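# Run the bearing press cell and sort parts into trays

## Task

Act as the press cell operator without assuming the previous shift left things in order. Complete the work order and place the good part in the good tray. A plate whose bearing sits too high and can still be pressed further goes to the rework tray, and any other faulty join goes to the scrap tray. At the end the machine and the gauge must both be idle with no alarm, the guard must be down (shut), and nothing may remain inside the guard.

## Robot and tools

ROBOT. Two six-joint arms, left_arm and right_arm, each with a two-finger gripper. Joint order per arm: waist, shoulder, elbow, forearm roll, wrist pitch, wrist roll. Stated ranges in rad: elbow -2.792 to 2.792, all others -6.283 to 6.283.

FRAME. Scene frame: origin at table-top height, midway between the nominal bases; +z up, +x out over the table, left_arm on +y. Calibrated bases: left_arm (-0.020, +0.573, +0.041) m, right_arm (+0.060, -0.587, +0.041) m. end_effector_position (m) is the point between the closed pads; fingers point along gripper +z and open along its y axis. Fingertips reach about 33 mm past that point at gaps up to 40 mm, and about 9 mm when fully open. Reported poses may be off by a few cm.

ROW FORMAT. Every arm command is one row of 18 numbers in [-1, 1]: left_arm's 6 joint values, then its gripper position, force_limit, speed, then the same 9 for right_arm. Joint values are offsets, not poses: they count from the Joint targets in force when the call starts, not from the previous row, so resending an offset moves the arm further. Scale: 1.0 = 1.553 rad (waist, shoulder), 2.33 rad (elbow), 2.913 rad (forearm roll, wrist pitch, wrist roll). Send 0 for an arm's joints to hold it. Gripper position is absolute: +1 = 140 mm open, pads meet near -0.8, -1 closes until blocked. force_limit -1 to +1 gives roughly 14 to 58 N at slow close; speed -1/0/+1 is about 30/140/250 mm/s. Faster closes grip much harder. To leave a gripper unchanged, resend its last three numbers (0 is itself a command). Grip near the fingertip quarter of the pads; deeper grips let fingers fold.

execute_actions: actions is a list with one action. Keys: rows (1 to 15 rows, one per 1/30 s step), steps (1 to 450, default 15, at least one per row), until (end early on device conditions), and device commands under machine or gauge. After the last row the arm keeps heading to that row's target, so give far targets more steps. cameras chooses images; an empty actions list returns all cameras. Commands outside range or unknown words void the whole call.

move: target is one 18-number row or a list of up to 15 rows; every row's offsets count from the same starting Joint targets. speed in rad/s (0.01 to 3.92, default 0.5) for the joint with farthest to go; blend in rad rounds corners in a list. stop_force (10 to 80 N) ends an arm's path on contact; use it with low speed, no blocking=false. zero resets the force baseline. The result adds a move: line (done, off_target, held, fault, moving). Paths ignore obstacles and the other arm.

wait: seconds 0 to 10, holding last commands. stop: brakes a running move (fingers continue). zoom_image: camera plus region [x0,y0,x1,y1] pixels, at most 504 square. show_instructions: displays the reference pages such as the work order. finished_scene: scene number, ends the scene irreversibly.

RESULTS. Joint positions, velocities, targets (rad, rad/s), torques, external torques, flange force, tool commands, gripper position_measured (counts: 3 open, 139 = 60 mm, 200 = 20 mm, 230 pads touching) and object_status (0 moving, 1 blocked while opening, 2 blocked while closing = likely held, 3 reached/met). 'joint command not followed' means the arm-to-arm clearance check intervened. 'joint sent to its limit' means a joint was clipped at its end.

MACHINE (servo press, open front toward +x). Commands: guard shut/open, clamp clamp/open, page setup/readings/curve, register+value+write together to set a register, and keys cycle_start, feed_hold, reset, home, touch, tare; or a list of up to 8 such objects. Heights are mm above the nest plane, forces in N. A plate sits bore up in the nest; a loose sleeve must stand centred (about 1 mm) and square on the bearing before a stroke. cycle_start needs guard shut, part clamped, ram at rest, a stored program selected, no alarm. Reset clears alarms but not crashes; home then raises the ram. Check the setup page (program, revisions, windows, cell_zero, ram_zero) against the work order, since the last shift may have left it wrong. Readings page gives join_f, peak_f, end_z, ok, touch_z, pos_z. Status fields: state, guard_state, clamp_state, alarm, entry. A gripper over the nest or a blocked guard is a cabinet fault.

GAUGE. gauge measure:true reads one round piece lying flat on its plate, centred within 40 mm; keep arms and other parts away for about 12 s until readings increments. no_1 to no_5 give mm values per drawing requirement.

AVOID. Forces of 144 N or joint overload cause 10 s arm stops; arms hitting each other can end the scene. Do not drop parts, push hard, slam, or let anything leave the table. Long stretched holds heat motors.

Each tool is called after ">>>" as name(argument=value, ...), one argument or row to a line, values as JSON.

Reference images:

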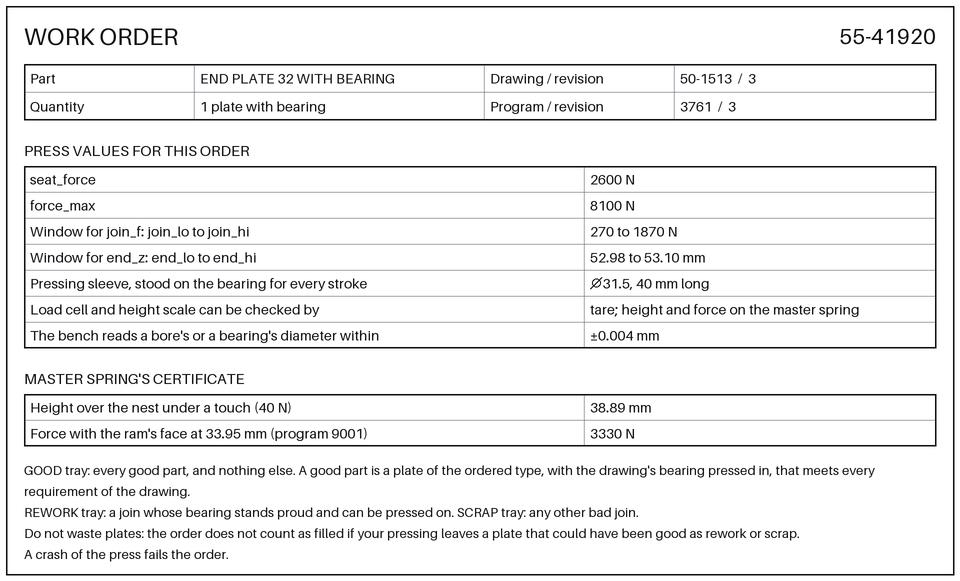

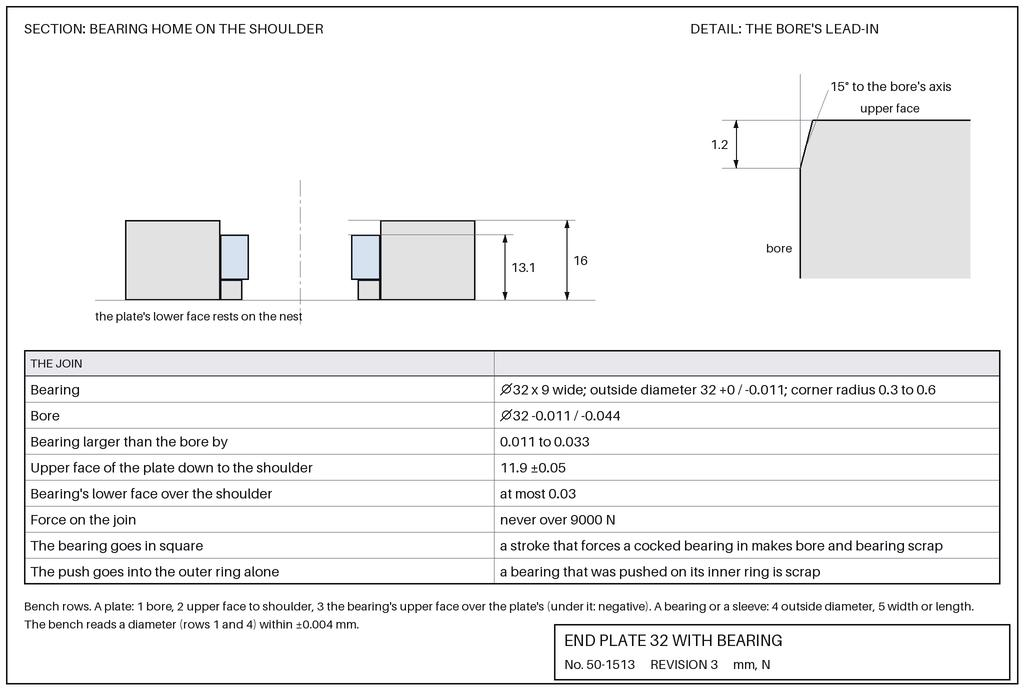

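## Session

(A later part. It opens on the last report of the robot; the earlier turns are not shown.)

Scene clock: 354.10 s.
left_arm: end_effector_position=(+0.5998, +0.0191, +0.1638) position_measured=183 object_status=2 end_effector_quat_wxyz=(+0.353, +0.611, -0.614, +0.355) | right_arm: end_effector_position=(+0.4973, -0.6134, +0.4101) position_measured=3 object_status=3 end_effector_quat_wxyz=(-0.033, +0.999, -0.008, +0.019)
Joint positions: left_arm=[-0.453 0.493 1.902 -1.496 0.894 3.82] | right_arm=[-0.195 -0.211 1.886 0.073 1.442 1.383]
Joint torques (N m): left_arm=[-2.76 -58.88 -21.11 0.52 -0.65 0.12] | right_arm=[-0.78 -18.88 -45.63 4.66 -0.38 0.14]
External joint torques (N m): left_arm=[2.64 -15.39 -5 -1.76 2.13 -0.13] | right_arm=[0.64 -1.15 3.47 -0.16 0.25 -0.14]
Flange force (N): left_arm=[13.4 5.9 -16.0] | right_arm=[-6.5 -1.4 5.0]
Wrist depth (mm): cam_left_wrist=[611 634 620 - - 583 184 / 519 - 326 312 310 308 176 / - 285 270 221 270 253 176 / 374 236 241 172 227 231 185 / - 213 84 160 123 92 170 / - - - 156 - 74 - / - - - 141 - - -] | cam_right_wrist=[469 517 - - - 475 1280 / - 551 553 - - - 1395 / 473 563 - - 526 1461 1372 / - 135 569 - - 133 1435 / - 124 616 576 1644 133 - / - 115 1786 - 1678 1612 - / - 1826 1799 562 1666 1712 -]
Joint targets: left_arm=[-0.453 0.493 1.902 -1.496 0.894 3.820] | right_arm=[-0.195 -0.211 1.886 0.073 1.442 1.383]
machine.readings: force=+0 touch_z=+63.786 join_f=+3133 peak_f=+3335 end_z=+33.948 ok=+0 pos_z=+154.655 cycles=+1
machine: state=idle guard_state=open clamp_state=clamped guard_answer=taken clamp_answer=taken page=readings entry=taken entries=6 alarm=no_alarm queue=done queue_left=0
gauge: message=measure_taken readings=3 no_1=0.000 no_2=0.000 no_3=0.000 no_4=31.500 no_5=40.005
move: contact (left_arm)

>>> move(
  target=[
    [0.0002,-0.0004,0.0001,0.0002,0.0001,-0.0002,-1,-0.5,-1,0,0,0,0,0,0,1,1,1],
  ],
  speed=0.01,
)

>>> move(
  target=[0,0.0012,0.0003,-0.0007,0,0.0012,-1,-0.5,-1,0,0,0,0,0,0,1,1,1],
  speed=0.01,
  stop_force=10,
  cameras=["cam_left_wrist","cam_nest"],
)

>>> zoom_image(
  camera="cam_left_wrist",
  region=[400, 200, 560, 360],
)

Scene clock: 356.23 s.
left_arm: end_effector_position=(+0.5997, +0.0193, +0.1641) position_measured=183 object_status=2 end_effector_quat_wxyz=(+0.353, +0.611, -0.614, +0.355) | right_arm: end_effector_position=(+0.4973, -0.6134, +0.4101) position_measured=3 object_status=3 end_effector_quat_wxyz=(-0.033, +0.999, -0.008, +0.019)
Joint positions: left_arm=[-0.452 0.492 1.902 -1.496 0.894 3.82] | right_arm=[-0.195 -0.211 1.886 0.073 1.442 1.383]
Joint torques (N m): left_arm=[2.49 -69.19 -20.26 0.97 2.34 -0.01] | right_arm=[-1.38 -19.37 -45.75 4.62 -0.46 0.16]
External joint torques (N m): left_arm=[-2.65 -4.8 -5.92 -2.21 -0.86 0.01] | right_arm=[1.27 -0.73 3.7 -0.13 0.33 -0.17]
Flange force (N): left_arm=[8.8 -1.5 4.5] | right_arm=[-5.9 -2.7 5.4]
Wrist depth (mm): cam_left_wrist=[634 - - 620 - 623 184 / - - 309 312 312 295 176 / - 266 273 264 270 253 176 / - 236 242 172 226 232 185 / - 213 84 159 123 93 169 / - - - 160 - 74 - / - - - 141 - - -] | cam_right_wrist=[474 541 504 493 481 - 1280 / 465 - - - 512 516 1357 / - - 562 - - 1166 1411 / 506 135 577 - - 143 1435 / - 124 1612 567 - 142 - / - 1799 1761 - 1612 1666 - / - 1925 501 559 1666 1774 -]
Joint targets: left_arm=[-0.452 0.492 1.902 -1.496 0.894 3.820] | right_arm=[-0.195 -0.211 1.886 0.073 1.442 1.383]
machine.readings: force=+0 touch_z=+63.786 join_f=+3133 peak_f=+3335 end_z=+33.948 ok=+0 pos_z=+154.655 cycles=+1
machine: state=idle guard_state=open clamp_state=clamped guard_answer=taken clamp_answer=taken page=readings entry=taken entries=6 alarm=no_alarm queue=done queue_left=0
gauge: message=measure_taken readings=3 no_1=0.000 no_2=0.000 no_3=0.000 no_4=31.500 no_5=40.005
move: done

Scene clock: 357.07 s.
left_arm: end_effector_position=(+0.5996, +0.0193, +0.1636) position_measured=183 object_status=2 end_effector_quat_wxyz=(+0.353, +0.611, -0.614, +0.355) | right_arm: end_effector_position=(+0.4973, -0.6134, +0.4101) position_measured=3 object_status=3 end_effector_quat_wxyz=(-0.033, +0.999, -0.008, +0.019)
Joint positions: left_arm=[-0.452 0.493 1.902 -1.497 0.894 3.822] | right_arm=[-0.195 -0.211 1.886 0.073 1.442 1.383]
Joint torques (N m): left_arm=[-0.68 -57.37 -15.74 2.42 -0.49 0.07] | right_arm=[-0.78 -19.06 -45.8 4.65 -0.43 0.15]
External joint torques (N m): left_arm=[0.55 -17.09 -10.7 -3.69 1.98 -0.07] | right_arm=[0.67 -1.08 3.63 -0.15 0.3 -0.15]
Flange force (N): left_arm=[18.9 0.6 -9.9] | right_arm=[-6.6 -1.5 5.2]
Wrist depth (mm): cam_left_wrist=[648 655 625 631 - - 184 / - 517 325 325 321 299 176 / - 275 273 264 261 253 176 / - 236 242 172 226 231 185 / - 213 84 159 123 93 169 / - - - 156 - 74 - / - - - 141 - - -] | cam_right_wrist=[534 516 501 506 479 473 1273 / - - 529 543 - 501 1328 / 477 583 548 546 - 1419 1387 / 535 124 573 567 - 132 1435 / - 124 629 583 - 133 - / - 1786 1724 - 1602 1623 - / - 1853 1910 563 1724 1634 -]
Joint targets: left_arm=[-0.452 0.493 1.902 -1.497 0.894 3.822] | right_arm=[-0.195 -0.211 1.886 0.073 1.442 1.383]
machine.readings: force=+0 touch_z=+63.786 join_f=+3133 peak_f=+3335 end_z=+33.948 ok=+0 pos_z=+154.655 cycles=+1
machine: state=idle guard_state=open clamp_state=clamped guard_answer=taken clamp_answer=taken page=readings entry=taken entries=6 alarm=no_alarm queue=done queue_left=0
gauge: message=measure_taken readings=3 no_1=0.000 no_2=0.000 no_3=0.000 no_4=31.500 no_5=40.005
move: contact (left_arm)
camera_calibration:
cam_left_wrist: T_world_to_cam=[[-0.9995, 0.0213237, -0.0233498, 0.612465], [0.0313804, 0.759863, -0.649326, 0.079894], [0.00389665, -0.649734, -0.760152, 0.27697], [0, 0, 0, 1]] pos_world=[0.608572, 0.106188, 0.276717]
Images, in order (width x height): cam_nest 896x504, cam_left_wrist 896x504.

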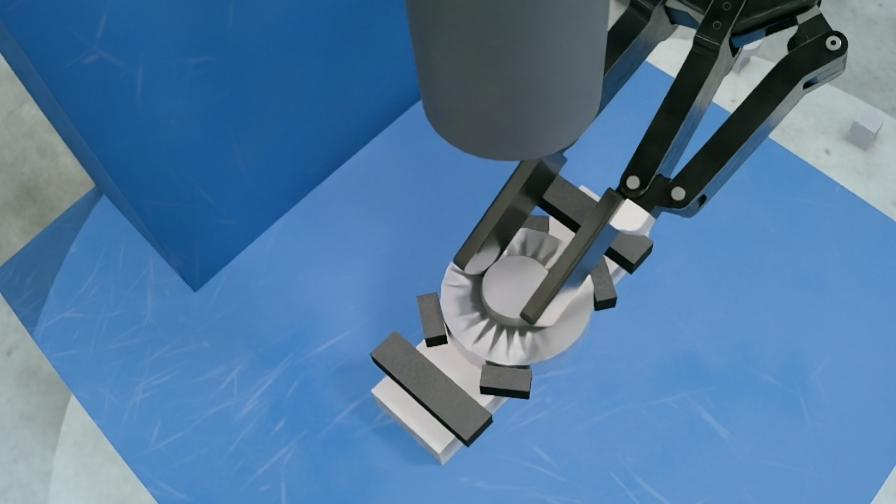

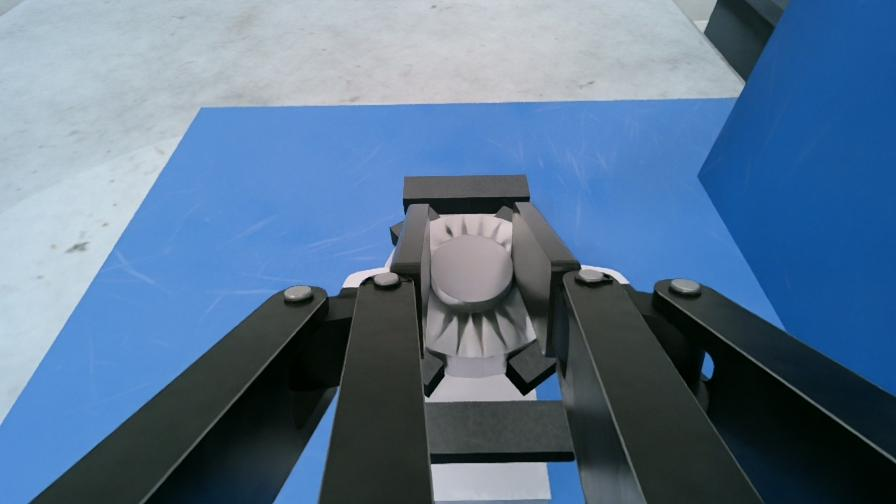

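Scaled by 3.150.

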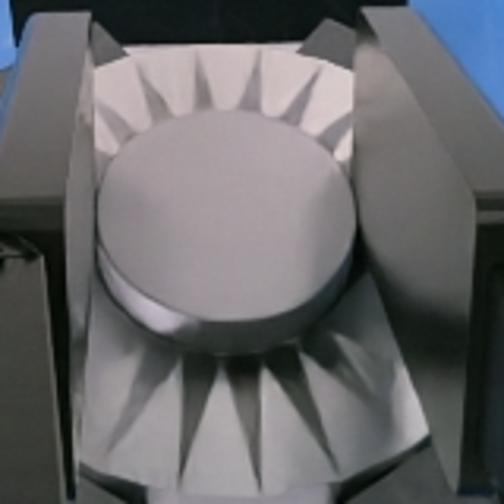

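>>> move(
  target=[
    [0,-0.0203,-0.0043,0.0123,0.001,-0.0198,-1,-0.5,-1,0,0,0,0,0,0,1,1,1],
    [0.0912,-0.0998,0.0053,0.0641,0.0434,-0.0541,-1,-0.5,-1,0,0,0,0,0,0,1,1,1],
    [0.3044,-0.1442,0.0086,0.1282,0.1354,-0.0413,-1,-0.5,-1,0,0,0,0,0,0,1,1,1],
    [0.3084,0.0848,0.0021,0.0901,0.0917,0.0742,-1,-0.5,-1,0,0,0,0,0,0,1,1,1],
  ],
  speed=[0.03,0.3,0.6,0.4],
  blend=[0.01,0.05,0.03,0],
)

>>> move(
  target=[-0.0002,0.0191,0.0018,-0.005,-0.0043,0.0116,-1,-0.5,-1,0,0,0,0,0,0,1,1,1],
  speed=0.015,
  stop_force=10,
)

Scene clock: 362.53 s.
left_arm: end_effector_position=(+0.6619, +0.3351, +0.0722) position_measured=183 object_status=2 end_effector_quat_wxyz=(+0.354, +0.612, -0.612, +0.353) | right_arm: end_effector_position=(+0.4973, -0.6134, +0.4101) position_measured=3 object_status=3 end_effector_quat_wxyz=(-0.033, +0.999, -0.008, +0.019)
Joint positions: left_arm=[0.027 0.624 1.907 -1.234 1.161 4.038] | right_arm=[-0.195 -0.211 1.886 0.073 1.442 1.383]
Joint torques (N m): left_arm=[1.09 -76.54 -20.07 -0.38 2.22 0.06] | right_arm=[-0.84 -19.48 -45.68 4.65 -0.42 0.12]
External joint torques (N m): left_arm=[-1.3 -3.9 -0.51 -0.2 -0.34 -0.06] | right_arm=[0.71 -0.6 3.52 -0.16 0.29 -0.12]
Flange force (N): left_arm=[5.9 2.8 -0.4] | right_arm=[-5.6 -1.5 5.1]
Wrist depth (mm): cam_left_wrist=[424 417 - - - - 239 / - - - - - 280 - / 277 - - - 279 288 281 / 248 - - 170 141 243 247 / - - 84 167 - 93 - / - - - 188 - 74 - / - - - 173 - - -] | cam_right_wrist=[451 500 491 - 486 519 1267 / - - 533 - 510 507 1321 / 488 548 554 - 536 518 1372 / 513 135 593 584 - 133 1411 / - 124 1612 - - 133 - / - 1761 1736 - 1634 1634 - / - 1839 1799 551 1749 1749 -]
Joint targets: left_arm=[0.027 0.625 1.907 -1.234 1.161 4.038] | right_arm=[-0.195 -0.211 1.886 0.073 1.442 1.383]
machine.readings: force=+0 touch_z=+63.786 join_f=+3133 peak_f=+3335 end_z=+33.948 ok=+0 pos_z=+154.655 cycles=+1
machine: state=idle guard_state=open clamp_state=clamped guard_answer=taken clamp_answer=taken page=readings entry=taken entries=6 alarm=no_alarm queue=done queue_left=0
gauge: message=measure_taken readings=3 no_1=0.000 no_2=0.000 no_3=0.000 no_4=31.500 no_5=40.005
move: done

Scene clock: 365.17 s.
left_arm: end_effector_position=(+0.6613, +0.3349, +0.0523) position_measured=183 object_status=2 end_effector_quat_wxyz=(+0.354, +0.613, -0.612, +0.353) | right_arm: end_effector_position=(+0.4973, -0.6134, +0.4101) position_measured=3 object_status=3 end_effector_quat_wxyz=(-0.033, +0.999, -0.008, +0.019)
Joint positions: left_arm=[0.026 0.652 1.911 -1.248 1.15 4.069] | right_arm=[-0.195 -0.211 1.886 0.073 1.442 1.383]
Joint torques (N m): left_arm=[-0.93 -68.37 -15.6 1.08 -0.94 0.16] | right_arm=[-0.82 -19.18 -45.91 4.64 -0.46 0.06]
External joint torques (N m): left_arm=[0.73 -13.19 -3.9 -1.67 2.85 -0.16] | right_arm=[0.68 -0.81 3.78 -0.14 0.33 -0.07]
Flange force (N): left_arm=[16.5 3.8 -10.8] | right_arm=[-6.3 -1.6 5.4]
Wrist depth (mm): cam_left_wrist=[386 - 232 - 232 241 - / - 298 - - 270 271 268 / - - 247 244 - 251 - / - - 220 172 153 217 - / - - 84 183 - 93 192 / - - - 171 - 74 - / - - - 157 - - -] | cam_right_wrist=[501 - - 499 - 479 1267 / - 549 - - - 494 1357 / - - 564 - - 1235 1387 / 502 135 573 575 - 133 1452 / - 124 1701 - - 133 - / - 1786 1774 - 1623 1634 - / - 1826 1867 560 1701 1724 -]
Joint targets: left_arm=[0.026 0.652 1.911 -1.248 1.150 4.069] | right_arm=[-0.195 -0.211 1.886 0.073 1.442 1.383]
machine.readings: force=+0 touch_z=+63.786 join_f=+3133 peak_f=+3335 end_z=+33.948 ok=+0 pos_z=+154.655 cycles=+1
machine: state=idle guard_state=open clamp_state=clamped guard_answer=taken clamp_answer=taken page=readings entry=taken entries=6 alarm=no_alarm queue=done queue_left=0
gauge: message=measure_taken readings=3 no_1=0.000 no_2=0.000 no_3=0.000 no_4=31.500 no_5=40.005
move: contact (left_arm)

>>> move(
  target=[
    [0,-0.0003,0,0,0,-0.0002,-1,-0.5,-1,0,0,0,0,0,0,1,1,1],
  ],
  speed=0.02,
)

>>> move(
  target=[
    [0,0,0,0,0,0,-0.35,-0.5,-1,0,0,0,0,0,0,1,1,1],
    [0,0,0,0,0,0,-1,-0.5,-1,0,0,0,0,0,0,1,1,1],
  ],
  speed=[0.1,0.1],
)

>>> wait(
  seconds=0.5,
  cameras=["cam_left_wrist"],
)

>>> zoom_image(
  camera="cam_left_wrist",
  region=[400, 200, 560, 360],
)

Scene clock: 366.57 s.
left_arm: end_effector_position=(+0.6613, +0.3349, +0.0526) position_measured=183 object_status=2 end_effector_quat_wxyz=(+0.354, +0.613, -0.612, +0.353) | right_arm: end_effector_position=(+0.4973, -0.6134, +0.4101) position_measured=3 object_status=3 end_effector_quat_wxyz=(-0.033, +0.999, -0.008, +0.019)
Joint positions: left_arm=[0.026 0.651 1.911 -1.248 1.15 4.068] | right_arm=[-0.195 -0.211 1.886 0.073 1.442 1.383]
Joint torques (N m): left_arm=[2.29 -74.65 -18.36 0.18 0.49 0.14] | right_arm=[-0.65 -18.97 -45.65 4.66 -0.44 0.06]
External joint torques (N m): left_arm=[-2.53 -6.48 -0.92 -0.77 1.42 -0.14] | right_arm=[0.5 -0.93 3.55 -0.17 0.3 -0.07]
Flange force (N): left_arm=[10.3 3.8 -1.6] | right_arm=[-6.3 -1.2 5.0]
Wrist depth (mm): cam_left_wrist=[- 379 247 - 238 - 241 / - 301 - - 270 274 258 / 253 251 - 255 253 253 - / - 220 219 168 140 178 211 / - - 84 167 - 93 181 / - - - 171 - 74 - / - - - 158 - - -] | cam_right_wrist=[- - 513 - 495 - 1267 / - 540 527 523 - - 1328 / - 568 558 - - 1496 1387 / - 125 577 - - 133 1469 / - 124 1666 - 601 133 - / - 1761 1724 562 1655 1612 - / - 1812 1774 557 1761 1774 -]
Joint targets: left_arm=[0.026 0.651 1.911 -1.248 1.150 4.068] | right_arm=[-0.195 -0.211 1.886 0.073 1.442 1.383]
machine.readings: force=+0 touch_z=+63.786 join_f=+3133 peak_f=+3335 end_z=+33.948 ok=+0 pos_z=+154.655 cycles=+1
machine: state=idle guard_state=open clamp_state=clamped guard_answer=taken clamp_answer=taken page=readings entry=taken entries=6 alarm=no_alarm queue=done queue_left=0
gauge: message=measure_taken readings=3 no_1=0.000 no_2=0.000 no_3=0.000 no_4=31.500 no_5=40.005
move: done

Scene clock: 367.57 s.
left_arm: end_effector_position=(+0.6613, +0.3349, +0.0526) position_measured=183 object_status=0 end_effector_quat_wxyz=(+0.354, +0.613, -0.612, +0.353) | right_arm: end_effector_position=(+0.4973, -0.6134, +0.4101) position_measured=3 object_status=3 end_effector_quat_wxyz=(-0.033, +0.999, -0.008, +0.019)
Joint positions: left_arm=[0.026 0.651 1.911 -1.248 1.15 4.068] | right_arm=[-0.195 -0.211 1.886 0.073 1.442 1.383]
Joint torques (N m): left_arm=[0.54 -75.49 -17.93 -0.01 1.88 0.05] | right_arm=[-1.25 -18.65 -45.58 4.64 -0.41 0.1]
External joint torques (N m): left_arm=[-0.76 -5.71 -1.41 -0.57 0.04 -0.06] | right_arm=[1.12 -1.36 3.47 -0.14 0.28 -0.11]
Flange force (N): left_arm=[7.9 2.6 -2.3] | right_arm=[-6.7 -2.7 5.0]
Wrist depth (mm): cam_left_wrist=[- - - 237 234 - - / - 303 - 266 - 281 - / - 253 269 - 258 263 - / 225 224 - 172 153 215 206 / 171 - 84 183 - 93 191 / - - - 171 - 74 - / - - - 158 - - -] | cam_right_wrist=[487 562 507 - 490 479 1267 / 521 - - 505 509 505 1321 / 505 - 542 535 534 1419 1387 / 515 136 581 563 568 133 1496 / 96 124 1655 591 1602 133 - / - 1774 1736 600 1701 1655 - / - 1839 1799 566 1774 1724 -]
Joint targets: left_arm=[0.026 0.651 1.911 -1.248 1.150 4.068] | right_arm=[-0.195 -0.211 1.886 0.073 1.442 1.383]
machine.readings: force=+0 touch_z=+63.786 join_f=+3133 peak_f=+3335 end_z=+33.948 ok=+0 pos_z=+154.655 cycles=+1
machine: state=idle guard_state=open clamp_state=clamped guard_answer=taken clamp_answer=taken page=readings entry=taken entries=6 alarm=no_alarm queue=done queue_left=0
gauge: message=measure_taken readings=3 no_1=0.000 no_2=0.000 no_3=0.000 no_4=31.500 no_5=40.005
move: done

Scene clock: 368.07 s.
left_arm: end_effector_position=(+0.6613, +0.3349, +0.0526) position_measured=183 object_status=2 end_effector_quat_wxyz=(+0.354, +0.613, -0.612, +0.353) | right_arm: end_effector_position=(+0.4973, -0.6134, +0.4101) position_measured=3 object_status=3 end_effector_quat_wxyz=(-0.033, +0.999, -0.008, +0.019)
Joint positions: left_arm=[0.026 0.651 1.911 -1.248 1.15 4.068] | right_arm=[-0.195 -0.211 1.886 0.073 1.442 1.383]
Joint torques (N m): left_arm=[0.69 -76.13 -17.95 -0.02 1.89 0.09] | right_arm=[-0.97 -19.11 -45.83 4.68 -0.43 0.12]
External joint torques (N m): left_arm=[-0.92 -5.14 -1.51 -0.56 0.02 -0.09] | right_arm=[0.82 -0.81 3.76 -0.19 0.3 -0.12]
Flange force (N): left_arm=[7.3 1.8 -1.8] | right_arm=[-6.3 -1.8 5.5]
Wrist depth (mm): cam_left_wrist=[- 358 - 242 - 232 235 / - 301 279 262 - - - / - 249 262 260 262 261 260 / - 220 225 168 140 206 180 / - - 84 162 - 93 189 / - - - - - 74 - / - - - - - - -] | cam_right_wrist=[443 531 - 491 495 - 1273 / - 547 523 517 - 493 1342 / 502 - 553 546 531 524 1427 / 507 135 580 552 543 133 1452 / - 124 1644 - 588 143 - / - 1761 1749 - 1678 1634 - / - 1839 1839 555 1712 1701 -]
Joint targets: left_arm=[0.026 0.651 1.911 -1.248 1.150 4.068] | right_arm=[-0.195 -0.211 1.886 0.073 1.442 1.383]
Tool commands: left_gripper/position=-1.0 left_gripper/force_limit=-0.5 left_gripper/speed=-1.0 right_gripper/position=+1.0 right_gripper/force_limit=+1.0 right_gripper/speed=+1.0
machine.readings: force=+0 touch_z=+63.786 join_f=+3133 peak_f=+3335 end_z=+33.948 ok=+0 pos_z=+154.655 cycles=+1
machine: state=idle guard_state=open clamp_state=clamped guard_answer=taken clamp_answer=taken page=readings entry=taken entries=6 alarm=no_alarm queue=done queue_left=0
gauge: message=measure_taken readings=3 no_1=0.000 no_2=0.000 no_3=0.000 no_4=31.500 no_5=40.005
wait: 0.50 s
camera_calibration:
cam_left_wrist: T_world_to_cam=[[-0.999687, 0.0181713, -0.017188, 0.665667], [0.0249782, 0.761198, -0.648038, -0.23021], [0.0013078, -0.648265, -0.761414, 0.398674], [0, 0, 0, 1]] pos_world=[0.670687, 0.421586, 0.165812]
Images, in order (width x height): cam_left_wrist 896x504.

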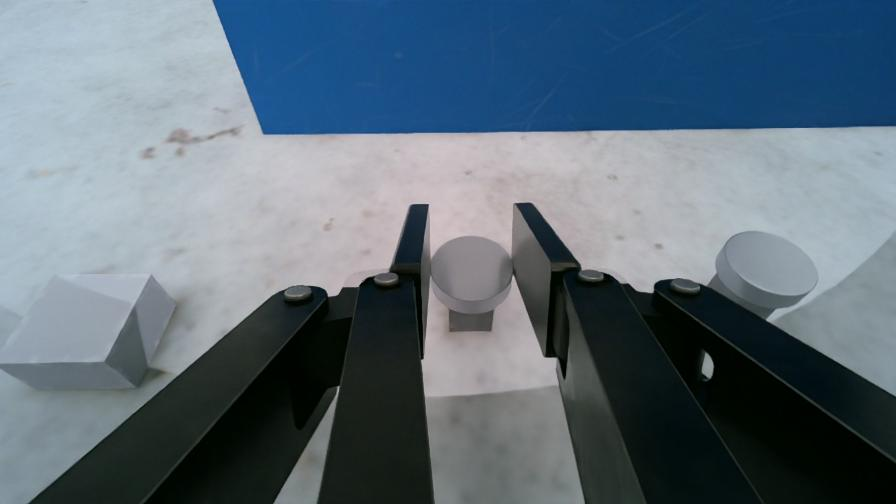

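Scaled by 3.150.

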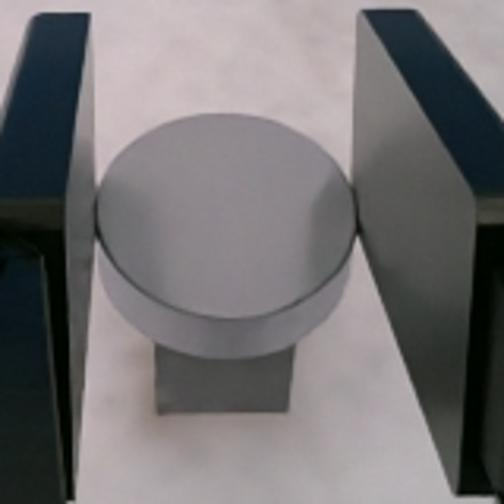

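>>> move(
  target=[
    [0,-0.0172,-0.0017,0.0046,0.0039,-0.0106,-1,-0.5,-1,0,0,0,0,0,0,1,1,1],
    [-0.0034,-0.2459,0.0048,0.0427,0.0475,-0.1261,-1,-0.5,-1,0,0,0,0,0,0,1,1,1],
    [-0.2167,-0.2015,0.0015,-0.0214,-0.0445,-0.1389,-1,-0.5,-1,0,0,0,0,0,0,1,1,1],
    [-0.3068,-0.1183,-0.0068,-0.0753,-0.0864,-0.1015,-1,-0.5,-1,0,0,0,0,0,0,1,1,1],
    [-0.3081,-0.105,-0.0044,-0.0835,-0.0874,-0.0883,-1,-0.5,-1,0,0,0,0,0,0,1,1,1],
  ],
  speed=[0.04,0.5,0.5,0.2,0.05],
  blend=[0.01,0.03,0.05,0.01,0],
  cameras=["cam_left_wrist"],
)

Scene clock: 379.20 s.
left_arm: end_effector_position=(+0.5994, +0.0194, +0.1674) position_measured=183 object_status=2 end_effector_quat_wxyz=(+0.354, +0.611, -0.613, +0.355) | right_arm: end_effector_position=(+0.4973, -0.6134, +0.4101) position_measured=3 object_status=3 end_effector_quat_wxyz=(-0.033, +0.999, -0.008, +0.019)
Joint positions: left_arm=[-0.452 0.488 1.901 -1.491 0.896 3.811] | right_arm=[-0.195 -0.211 1.886 0.073 1.442 1.383]
Joint torques (N m): left_arm=[1.52 -70.48 -25.98 -1 1.79 0.03] | right_arm=[-0.61 -19.44 -45.84 4.63 -0.47 0.14]
External joint torques (N m): left_arm=[-1.66 -3.46 -0.34 -0.24 -0.31 -0.03] | right_arm=[0.42 -0.23 3.74 -0.14 0.33 -0.14]
Flange force (N): left_arm=[4.3 4.5 -0.9] | right_arm=[-5.4 -0.7 5.4]
Wrist depth (mm): cam_left_wrist=[662 649 658 - 628 - 184 / 515 - 523 334 326 302 175 / - 267 277 277 275 258 176 / - 239 247 172 231 231 184 / - 217 84 163 - 93 169 / - - - 159 146 74 - / - - - 144 - - -] | cam_right_wrist=[443 517 511 - 459 474 1273 / 447 - - - 478 512 1478 / 473 - - - 515 1254 1387 / 507 136 - - - 133 1403 / - 124 610 573 587 143 - / - 1786 1736 - 1592 1612 - / - 1786 1881 559 1724 1689 -]
Joint targets: left_arm=[-0.452 0.488 1.901 -1.491 0.896 3.811] | right_arm=[-0.195 -0.211 1.886 0.073 1.442 1.383]
machine.readings: force=+0 touch_z=+63.786 join_f=+3133 peak_f=+3335 end_z=+33.948 ok=+0 pos_z=+154.655 cycles=+1
machine: state=idle guard_state=open clamp_state=clamped guard_answer=taken clamp_answer=taken page=readings entry=taken entries=6 alarm=no_alarm queue=done queue_left=0
gauge: message=measure_taken readings=3 no_1=0.000 no_2=0.000 no_3=0.000 no_4=31.500 no_5=40.005
move: done
camera_calibration:
cam_left_wrist: T_world_to_cam=[[-0.999563, 0.0208503, -0.0209773, 0.611979], [0.0294791, 0.759877, -0.649399, 0.0834611], [0.00239999, -0.649733, -0.760159, 0.280836], [0, 0, 0, 1]] pos_world=[0.608577, 0.106288, 0.280517]
Images, in order (width x height): cam_left_wrist 896x504.

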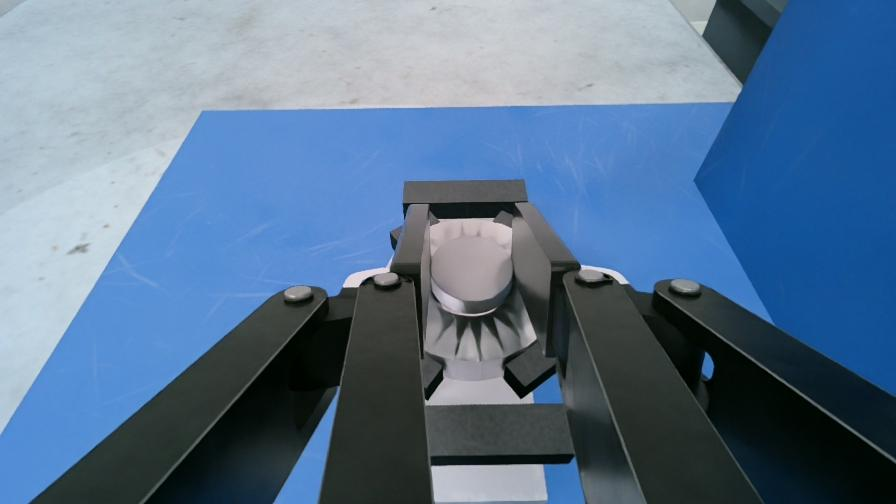

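>>> move(
  target=[0.0001,0.0022,0.0001,-0.0011,-0.0001,0.0018,-1,-0.5,-1,0,0,0,0,0,0,1,1,1],
  speed=0.01,
)

>>> wait(
  seconds=0,
)

Scene clock: 380.47 s.
left_arm: end_effector_position=(+0.5999, +0.0193, +0.1651) position_measured=183 object_status=2 end_effector_quat_wxyz=(+0.353, +0.611, -0.613, +0.355) | right_arm: end_effector_position=(+0.4973, -0.6134, +0.4101) position_measured=3 object_status=3 end_effector_quat_wxyz=(-0.033, +0.999, -0.008, +0.019)
Joint positions: left_arm=[-0.452 0.491 1.901 -1.494 0.895 3.816] | right_arm=[-0.195 -0.211 1.886 0.073 1.442 1.383]
Joint torques (N m): left_arm=[1.89 -70.15 -25.1 -0.69 1.6 0.1] | right_arm=[-0.76 -18.77 -45.85 4.63 -0.46 0.18]
External joint torques (N m): left_arm=[-2.04 -3.89 -1.13 -0.56 -0.12 -0.1] | right_arm=[0.66 -1.39 3.79 -0.15 0.34 -0.18]
Flange force (N): left_arm=[5.3 3.9 -0.3] | right_arm=[-7.4 -1.4 5.3]
Wrist depth (mm): cam_left_wrist=[- - 633 - 603 - 184 / 489 529 308 326 313 299 176 / - 276 274 265 272 255 176 / 394 232 243 172 154 231 177 / - 214 84 161 123 93 177 / - - - 160 144 74 - / - - - 142 - - -] | cam_right_wrist=[505 518 500 485 489 481 1293 / 487 - 527 539 506 502 1335 / 493 - 542 - 537 - 1379 / - 125 567 575 - 142 1411 / - 124 1724 - 581 134 - / - 115 1761 633 1774 - - / - 1826 1774 564 1689 1724 -]
Joint targets: left_arm=[-0.452 0.491 1.901 -1.494 0.895 3.816] | right_arm=[-0.195 -0.211 1.886 0.073 1.442 1.383]
machine.readings: force=+0 touch_z=+63.786 join_f=+3133 peak_f=+3335 end_z=+33.948 ok=+0 pos_z=+154.655 cycles=+1
machine: state=idle guard_state=open clamp_state=clamped guard_answer=taken clamp_answer=taken page=readings entry=taken entries=6 alarm=no_alarm queue=done queue_left=0
gauge: message=measure_taken readings=3 no_1=0.000 no_2=0.000 no_3=0.000 no_4=31.500 no_5=40.005
move: done

Scene clock: 380.47 s.
left_arm: end_effector_position=(+0.5999, +0.0193, +0.1651) position_measured=183 object_status=2 end_effector_quat_wxyz=(+0.353, +0.611, -0.613, +0.355) | right_arm: end_effector_position=(+0.4973, -0.6134, +0.4101) position_measured=3 object_status=3 end_effector_quat_wxyz=(-0.033, +0.999, -0.008, +0.019)
Joint positions: left_arm=[-0.452 0.491 1.901 -1.494 0.895 3.816] | right_arm=[-0.195 -0.211 1.886 0.073 1.442 1.383]
Joint torques (N m): left_arm=[1.89 -70.15 -25.1 -0.69 1.6 0.1] | right_arm=[-0.76 -18.77 -45.85 4.63 -0.46 0.18]
External joint torques (N m): left_arm=[-2.04 -3.89 -1.13 -0.56 -0.12 -0.1] | right_arm=[0.66 -1.39 3.79 -0.15 0.34 -0.18]
Flange force (N): left_arm=[5.3 3.9 -0.3] | right_arm=[-7.4 -1.4 5.3]
Wrist depth (mm): cam_left_wrist=[- - 633 - 603 - 184 / 489 529 308 326 313 299 176 / - 276 274 265 272 255 176 / 394 232 243 172 154 231 177 / - 214 84 161 123 93 177 / - - - 160 144 74 - / - - - 142 - - -] | cam_right_wrist=[505 518 500 485 489 481 1293 / 487 - 527 539 506 502 1335 / 493 - 542 - 537 - 1379 / - 125 567 575 - 142 1411 / - 124 1724 - 581 134 - / - 115 1761 633 1774 - - / - 1826 1774 564 1689 1724 -]
Joint targets: left_arm=[-0.452 0.491 1.901 -1.494 0.895 3.816] | right_arm=[-0.195 -0.211 1.886 0.073 1.442 1.383]
Tool commands: left_gripper/position=-1.0 left_gripper/force_limit=-0.5 left_gripper/speed=-1.0 right_gripper/position=+1.0 right_gripper/force_limit=+1.0 right_gripper/speed=+1.0
machine.readings: force=+0 touch_z=+63.786 join_f=+3133 peak_f=+3335 end_z=+33.948 ok=+0 pos_z=+154.655 cycles=+1
machine: state=idle guard_state=open clamp_state=clamped guard_answer=taken clamp_answer=taken page=readings entry=taken entries=6 alarm=no_alarm queue=done queue_left=0
gauge: message=measure_taken readings=3 no_1=0.000 no_2=0.000 no_3=0.000 no_4=31.500 no_5=40.005

Go down 0.35 mm more.

>>> move(
  target=[0,0.0003,0,-0.0002,0,0.0003,-1,-0.5,-1,0,0,0,0,0,0,1,1,1],
  speed=0.01,
  cameras=["cam_left_wrist","cam_nest"],
)

>>> zoom_image(
  camera="cam_left_wrist",
  region=[400, 200, 560, 360],
)

Scene clock: 381.67 s.
left_arm: end_effector_position=(+0.6000, +0.0193, +0.1648) position_measured=183 object_status=2 end_effector_quat_wxyz=(+0.353, +0.611, -0.613, +0.355) | right_arm: end_effector_position=(+0.4973, -0.6134, +0.4101) position_measured=3 object_status=3 end_effector_quat_wxyz=(-0.033, +0.999, -0.008, +0.019)
Joint positions: left_arm=[-0.452 0.492 1.901 -1.495 0.895 3.817] | right_arm=[-0.195 -0.211 1.886 0.073 1.442 1.383]
Joint torques (N m): left_arm=[3.98 -68.91 -25.02 -0.57 0.61 0.13] | right_arm=[-0.76 -19.15 -45.6 4.65 -0.44 0.1]
External joint torques (N m): left_arm=[-4.1 -5.45 -1.3 -0.68 0.87 -0.13] | right_arm=[0.64 -0.91 3.49 -0.15 0.31 -0.1]
Flange force (N): left_arm=[7.8 6.2 -0.1] | right_arm=[-6.1 -1.5 5.0]
Wrist depth (mm): cam_left_wrist=[634 - - - - - 184 / 540 534 326 314 316 299 176 / 455 276 273 264 271 262 176 / - 236 236 172 227 232 185 / 211 213 84 160 123 93 169 / - - - 157 143 74 - / - - - 142 - - -] | cam_right_wrist=[- 502 516 - - - 1273 / - 542 526 516 525 503 1357 / 482 548 557 537 543 548 1419 / - 125 568 - - 143 1427 / - 124 1612 595 - 133 - / - 1799 1867 - 1666 1602 - / - 1853 1881 559 1761 1655 -]
Joint targets: left_arm=[-0.452 0.492 1.901 -1.495 0.895 3.817] | right_arm=[-0.195 -0.211 1.886 0.073 1.442 1.383]
machine.readings: force=+0 touch_z=+63.786 join_f=+3133 peak_f=+3335 end_z=+33.948 ok=+0 pos_z=+154.655 cycles=+1
machine: state=idle guard_state=open clamp_state=clamped guard_answer=taken clamp_answer=taken page=readings entry=taken entries=6 alarm=no_alarm queue=done queue_left=0
gauge: message=measure_taken readings=3 no_1=0.000 no_2=0.000 no_3=0.000 no_4=31.500 no_5=40.005
move: done
camera_calibration:
cam_left_wrist: T_world_to_cam=[[-0.999549, 0.0208248, -0.0216231, 0.612597], [0.0298801, 0.759694, -0.649594, 0.0815986], [0.0028993, -0.649947, -0.759974, 0.278385], [0, 0, 0, 1]] pos_world=[0.609076, 0.106188, 0.277817]
Images, in order (width x height): cam_nest 896x504, cam_left_wrist 896x504.

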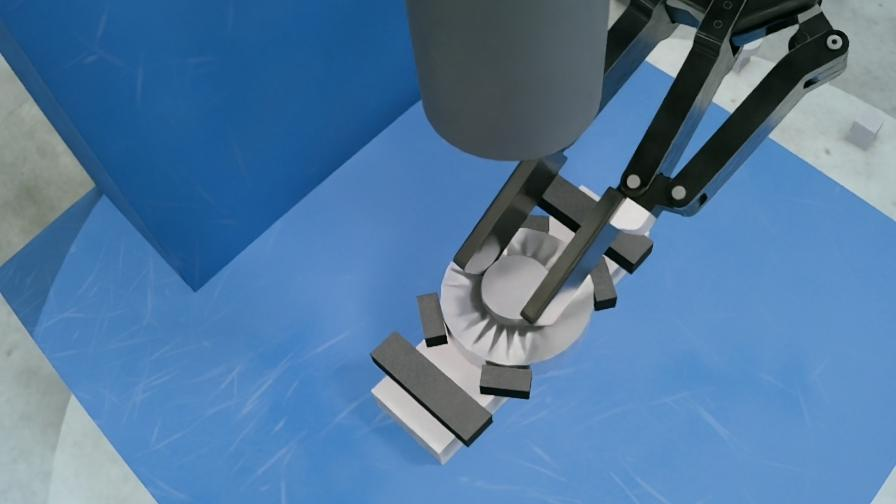

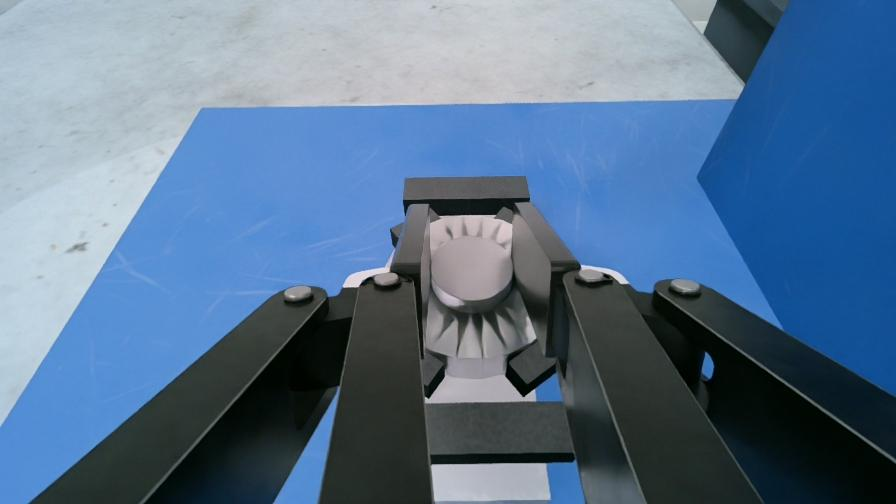

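Scaled by 3.150.

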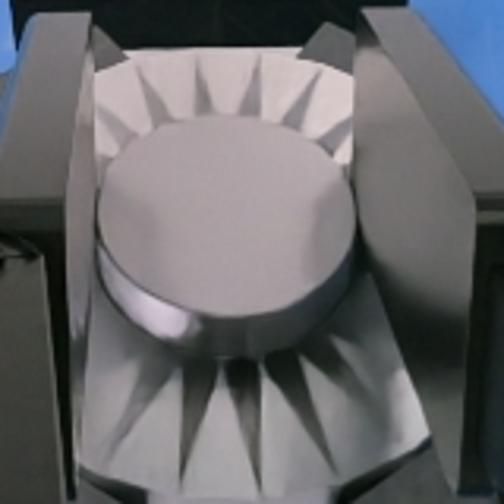

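>>> move(
  target=[-0.0001,-0.0001,0.0001,0,0,0,-1,-0.5,-1,0,0,0,0,0,0,1,1,1],
  speed=0.01,
)

Scene clock: 382.97 s.
left_arm: end_effector_position=(+0.5998, +0.0192, +0.1647) position_measured=183 object_status=2 end_effector_quat_wxyz=(+0.354, +0.611, -0.613, +0.355) | right_arm: end_effector_position=(+0.4973, -0.6134, +0.4101) position_measured=3 object_status=3 end_effector_quat_wxyz=(-0.033, +0.999, -0.008, +0.019)
Joint positions: left_arm=[-0.452 0.492 1.901 -1.495 0.895 3.817] | right_arm=[-0.195 -0.211 1.886 0.073 1.442 1.383]
Joint torques (N m): left_arm=[2.81 -68.45 -22.16 0.3 1.34 0.03] | right_arm=[-0.66 -19.28 -45.7 4.64 -0.45 0.15]
External joint torques (N m): left_arm=[-2.93 -6.08 -4.38 -1.57 0.14 -0.03] | right_arm=[0.49 -0.36 3.75 -0.16 0.32 -0.15]
Flange force (N): left_arm=[9.2 1.7 1.1] | right_arm=[-5.7 -0.9 5.5]
Wrist depth (mm): cam_left_wrist=[- 634 - 618 653 663 184 / - 515 317 526 327 297 176 / 421 275 274 222 264 255 176 / 386 236 243 172 227 231 185 / - 214 84 160 123 93 169 / - - - 160 143 74 - / - - - 142 - - -] | cam_right_wrist=[- 515 508 501 488 - 1273 / 510 541 509 517 - 507 1287 / - - - - 534 522 1387 / 512 135 - - - 133 1505 / - 124 1689 598 579 133 - / - 1774 1749 - 1689 1655 - / - 1812 495 562 1749 1666 -]
Joint targets: left_arm=[-0.452 0.492 1.901 -1.495 0.895 3.817] | right_arm=[-0.195 -0.211 1.886 0.073 1.442 1.383]
machine.readings: force=+0 touch_z=+63.786 join_f=+3133 peak_f=+3335 end_z=+33.948 ok=+0 pos_z=+154.655 cycles=+1
machine: state=idle guard_state=open clamp_state=clamped guard_answer=taken clamp_answer=taken page=readings entry=taken entries=6 alarm=no_alarm queue=done queue_left=0
gauge: message=measure_taken readings=3 no_1=0.000 no_2=0.000 no_3=0.000 no_4=31.500 no_5=40.005
move: done

>>> execute_actions(
  actions=[
    {"rows":[[0,0,0,0,0,0,-0.16,-0.5,-1,0,0,0,0,0,0,1,1,1]],"steps":30},
  ],
  cameras=["cam_left_wrist","cam_nest"],
)

>>> zoom_image(
  camera="cam_left_wrist",
  region=[400, 200, 560, 360],
)

>>> zoom_image(
  camera="cam_nest",
  region=[440, 210, 600, 370],
)

Scene clock: 384.83 s.
left_arm: end_effector_position=(+0.5998, +0.0192, +0.1648) position_measured=149 object_status=3 end_effector_quat_wxyz=(+0.353, +0.611, -0.613, +0.355) | right_arm: end_effector_position=(+0.4973, -0.6134, +0.4101) position_measured=3 object_status=3 end_effector_quat_wxyz=(-0.033, +0.999, -0.008, +0.019)
Joint positions: left_arm=[-0.452 0.492 1.901 -1.495 0.895 3.817] | right_arm=[-0.195 -0.211 1.886 0.073 1.442 1.383]
Joint torques (N m): left_arm=[1.56 -70.25 -25.66 -0.95 1.73 0.08] | right_arm=[-0.69 -19.08 -45.92 4.66 -0.48 0.25]
External joint torques (N m): left_arm=[-1.72 -3.57 -0.48 -0.29 -0.25 -0.08] | right_arm=[0.59 -1.07 3.83 -0.16 0.35 -0.25]
Flange force (N): left_arm=[4.6 4.4 -0.9] | right_arm=[-7.0 -1.0 5.4]
Wrist depth (mm): cam_left_wrist=[671 636 - 628 - 609 184 / 523 524 317 324 310 299 176 / - 267 273 222 271 254 176 / - 237 236 177 146 231 185 / - 91 96 163 147 - 162 / - - - 159 156 - 73 / - - - 142 140 - 67] | cam_right_wrist=[468 533 508 489 486 481 1273 / 452 - 514 517 - 496 1314 / 508 563 - 541 - 1349 1349 / 495 135 - 568 - 133 1452 / 96 124 1644 566 594 133 - / - 1786 1736 - 1655 1612 - / - 1881 1812 563 1689 1761 -]
Joint targets: left_arm=[-0.452 0.492 1.901 -1.495 0.895 3.817] | right_arm=[-0.195 -0.211 1.886 0.073 1.442 1.383]
machine.readings: force=+0 touch_z=+63.786 join_f=+3133 peak_f=+3335 end_z=+33.948 ok=+0 pos_z=+154.655 cycles=+1
machine: state=idle guard_state=open clamp_state=clamped guard_answer=taken clamp_answer=taken page=readings entry=taken entries=6 alarm=no_alarm queue=done queue_left=0
gauge: message=measure_taken readings=3 no_1=0.000 no_2=0.000 no_3=0.000 no_4=31.500 no_5=40.005
camera_calibration:
cam_left_wrist: T_world_to_cam=[[-0.99955, 0.0208896, -0.021547, 0.612369], [0.02988, 0.759692, -0.649596, 0.0816055], [0.0027993, -0.649947, -0.759974, 0.278446], [0, 0, 0, 1]] pos_world=[0.608876, 0.106188, 0.277817]
Images, in order (width x height): cam_nest 896x504, cam_left_wrist 896x504.

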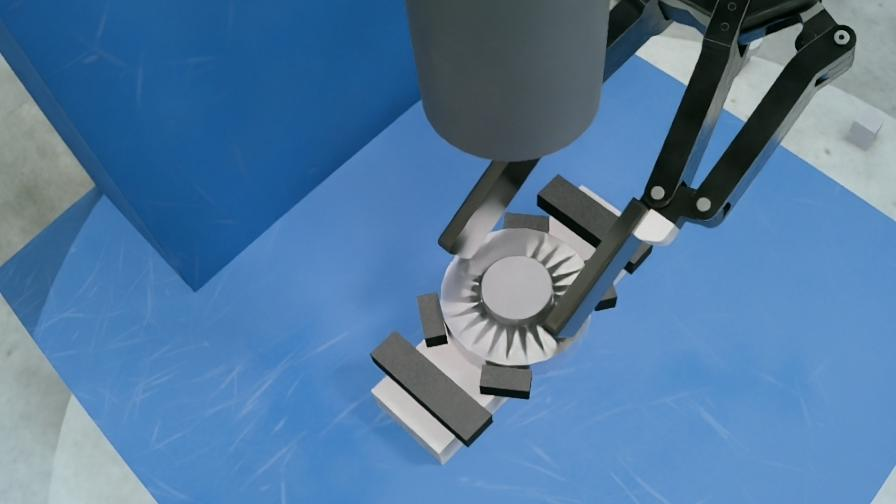

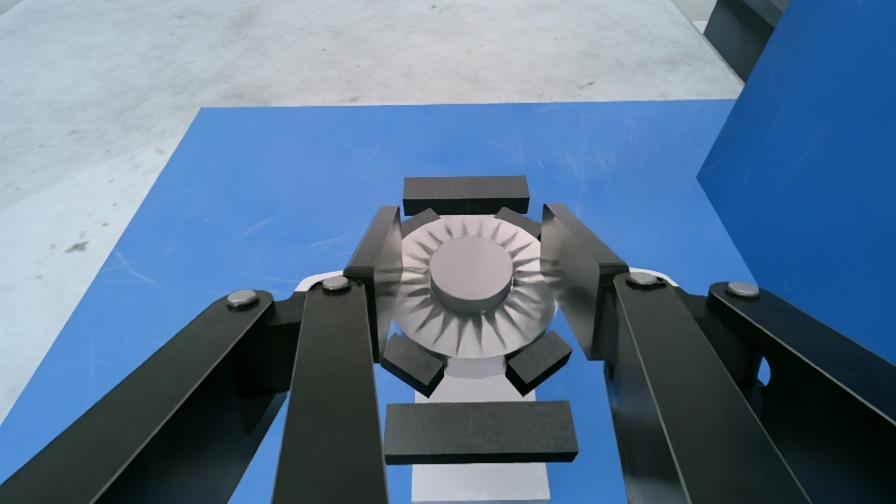

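Scaled by 3.150.

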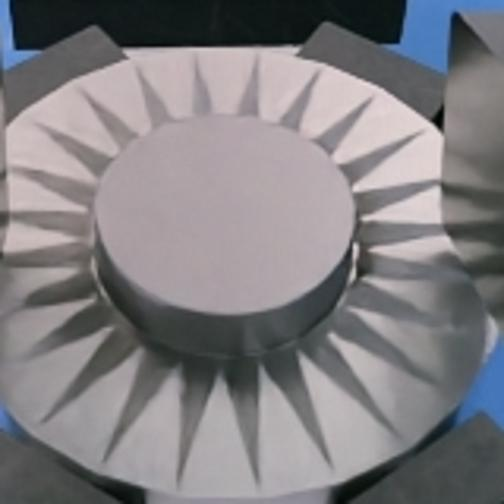

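Scaled by 3.150.

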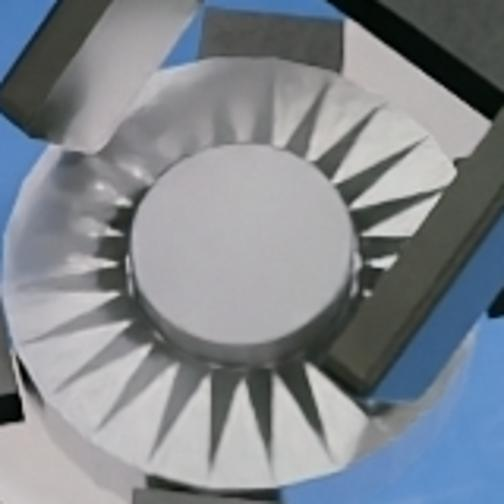

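>>> move(
  target=[
    [0.0489,-0.0267,0.0145,0.0205,0.0179,-0.0031,-0.16,-0.5,-1,0,0,0,0,0,0,1,1,1],
    [0.0918,-0.1005,0.0053,0.0645,0.0434,-0.0541,-0.16,-0.5,-1,0,0,0,0,0,0,1,1,1],
  ],
  speed=[0.06,0.3],
  blend=[0.01,0],
  cameras=["cam_left_wrist","cam_nest","cam_low"],
)

>>> zoom_image(
  camera="cam_left_wrist",
  region=[350, 190, 590, 320],
)

>>> zoom_image(
  camera="cam_nest",
  region=[440, 210, 600, 370],
)

>>> zoom_image(
  camera="cam_low",
  region=[455, 220, 525, 290],
)

Scene clock: 388.50 s.
left_arm: end_effector_position=(+0.5989, +0.1208, +0.2616) position_measured=149 object_status=3 end_effector_quat_wxyz=(+0.354, +0.613, -0.612, +0.353) | right_arm: end_effector_position=(+0.4973, -0.6134, +0.4101) position_measured=3 object_status=3 end_effector_quat_wxyz=(-0.033, +0.999, -0.008, +0.019)
Joint positions: left_arm=[-0.31 0.336 1.914 -1.307 1.022 3.659] | right_arm=[-0.195 -0.211 1.886 0.073 1.442 1.383]
Joint torques (N m): left_arm=[1.08 -60.34 -30.14 -0.5 1.46 0.1] | right_arm=[-1.3 -18.98 -45.74 4.59 -0.46 0.11]
External joint torques (N m): left_arm=[-1.26 -3.51 -0.51 -0.41 -0.29 -0.1] | right_arm=[1.15 -0.92 3.64 -0.1 0.33 -0.12]
Flange force (N): left_arm=[4.0 4.5 -0.5] | right_arm=[-6.2 -2.6 5.3]
Wrist depth (mm): cam_left_wrist=[- 855 802 184 - 243 175 / - - 720 - - 261 175 / - - 427 410 421 262 175 / - 501 355 307 146 262 184 / - - 96 290 127 - 193 / - - - 285 285 - 73 / - - - 258 257 - 67] | cam_right_wrist=[- - - - 497 468 1293 / - - - - 509 505 1287 / 488 568 557 545 - 1592 1349 / - 124 - - 554 143 1435 / - 124 1678 600 579 142 - / - 1786 1786 - 1623 1612 - / - 1853 1799 558 1736 1736 -]
Joint targets: left_arm=[-0.310 0.336 1.914 -1.307 1.022 3.659] | right_arm=[-0.195 -0.211 1.886 0.073 1.442 1.383]
machine.readings: force=+0 touch_z=+63.786 join_f=+3133 peak_f=+3335 end_z=+33.948 ok=+0 pos_z=+154.655 cycles=+1
machine: state=idle guard_state=open clamp_state=clamped guard_answer=taken clamp_answer=taken page=readings entry=taken entries=6 alarm=no_alarm queue=done queue_left=0
gauge: message=measure_taken readings=3 no_1=0.000 no_2=0.000 no_3=0.000 no_4=31.500 no_5=40.005
move: done
camera_calibration:
cam_left_wrist: T_world_to_cam=[[-0.999668, 0.0192423, -0.0171627, 0.610623], [0.025777, 0.761486, -0.647669, 0.0690738], [0.000606581, -0.647896, -0.761729, 0.419564], [0, 0, 0, 1]] pos_world=[0.608385, 0.207485, 0.374811]
Images, in order (width x height): cam_low 896x504, cam_nest 896x504, cam_left_wrist 896x504.

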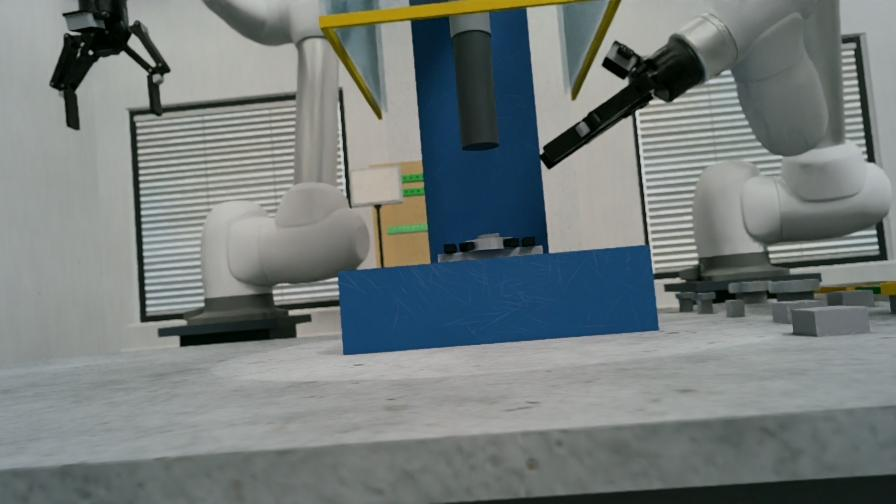

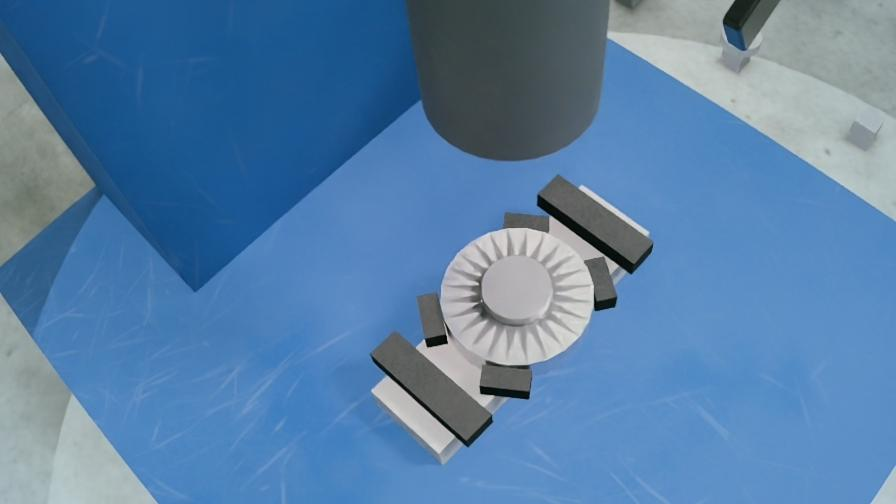

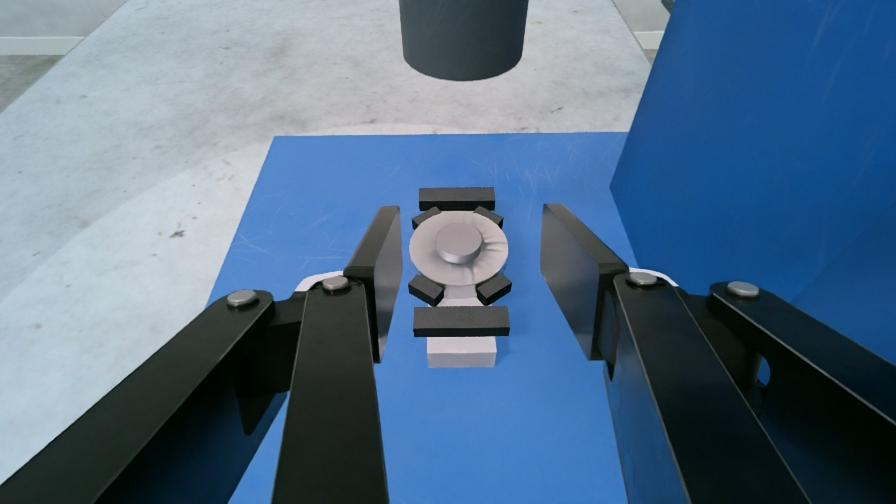

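Scaled by 2.100.

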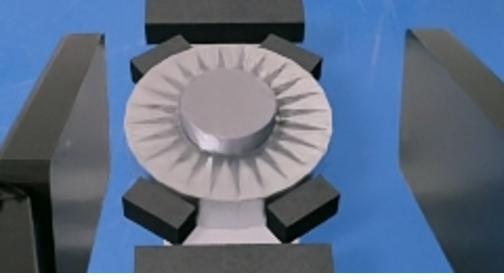

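Scaled by 3.150.

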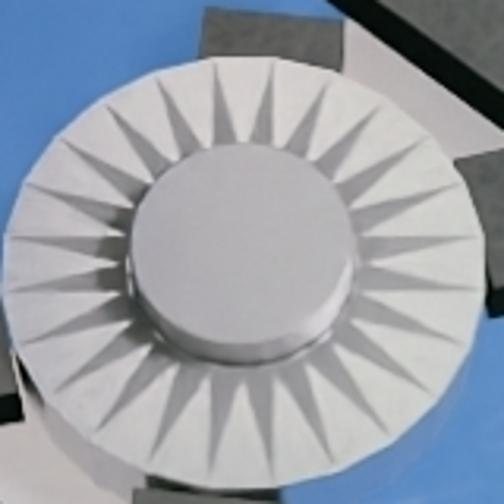

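Scaled by 7.200.

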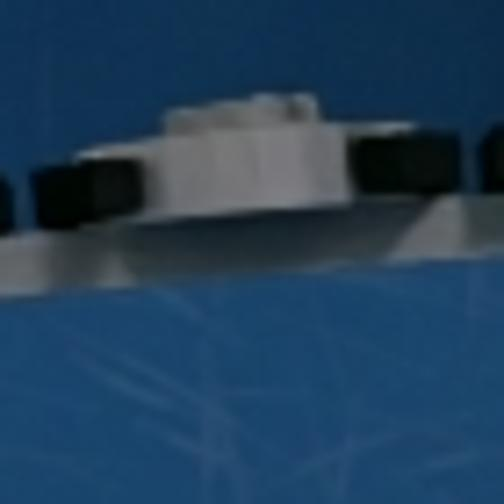

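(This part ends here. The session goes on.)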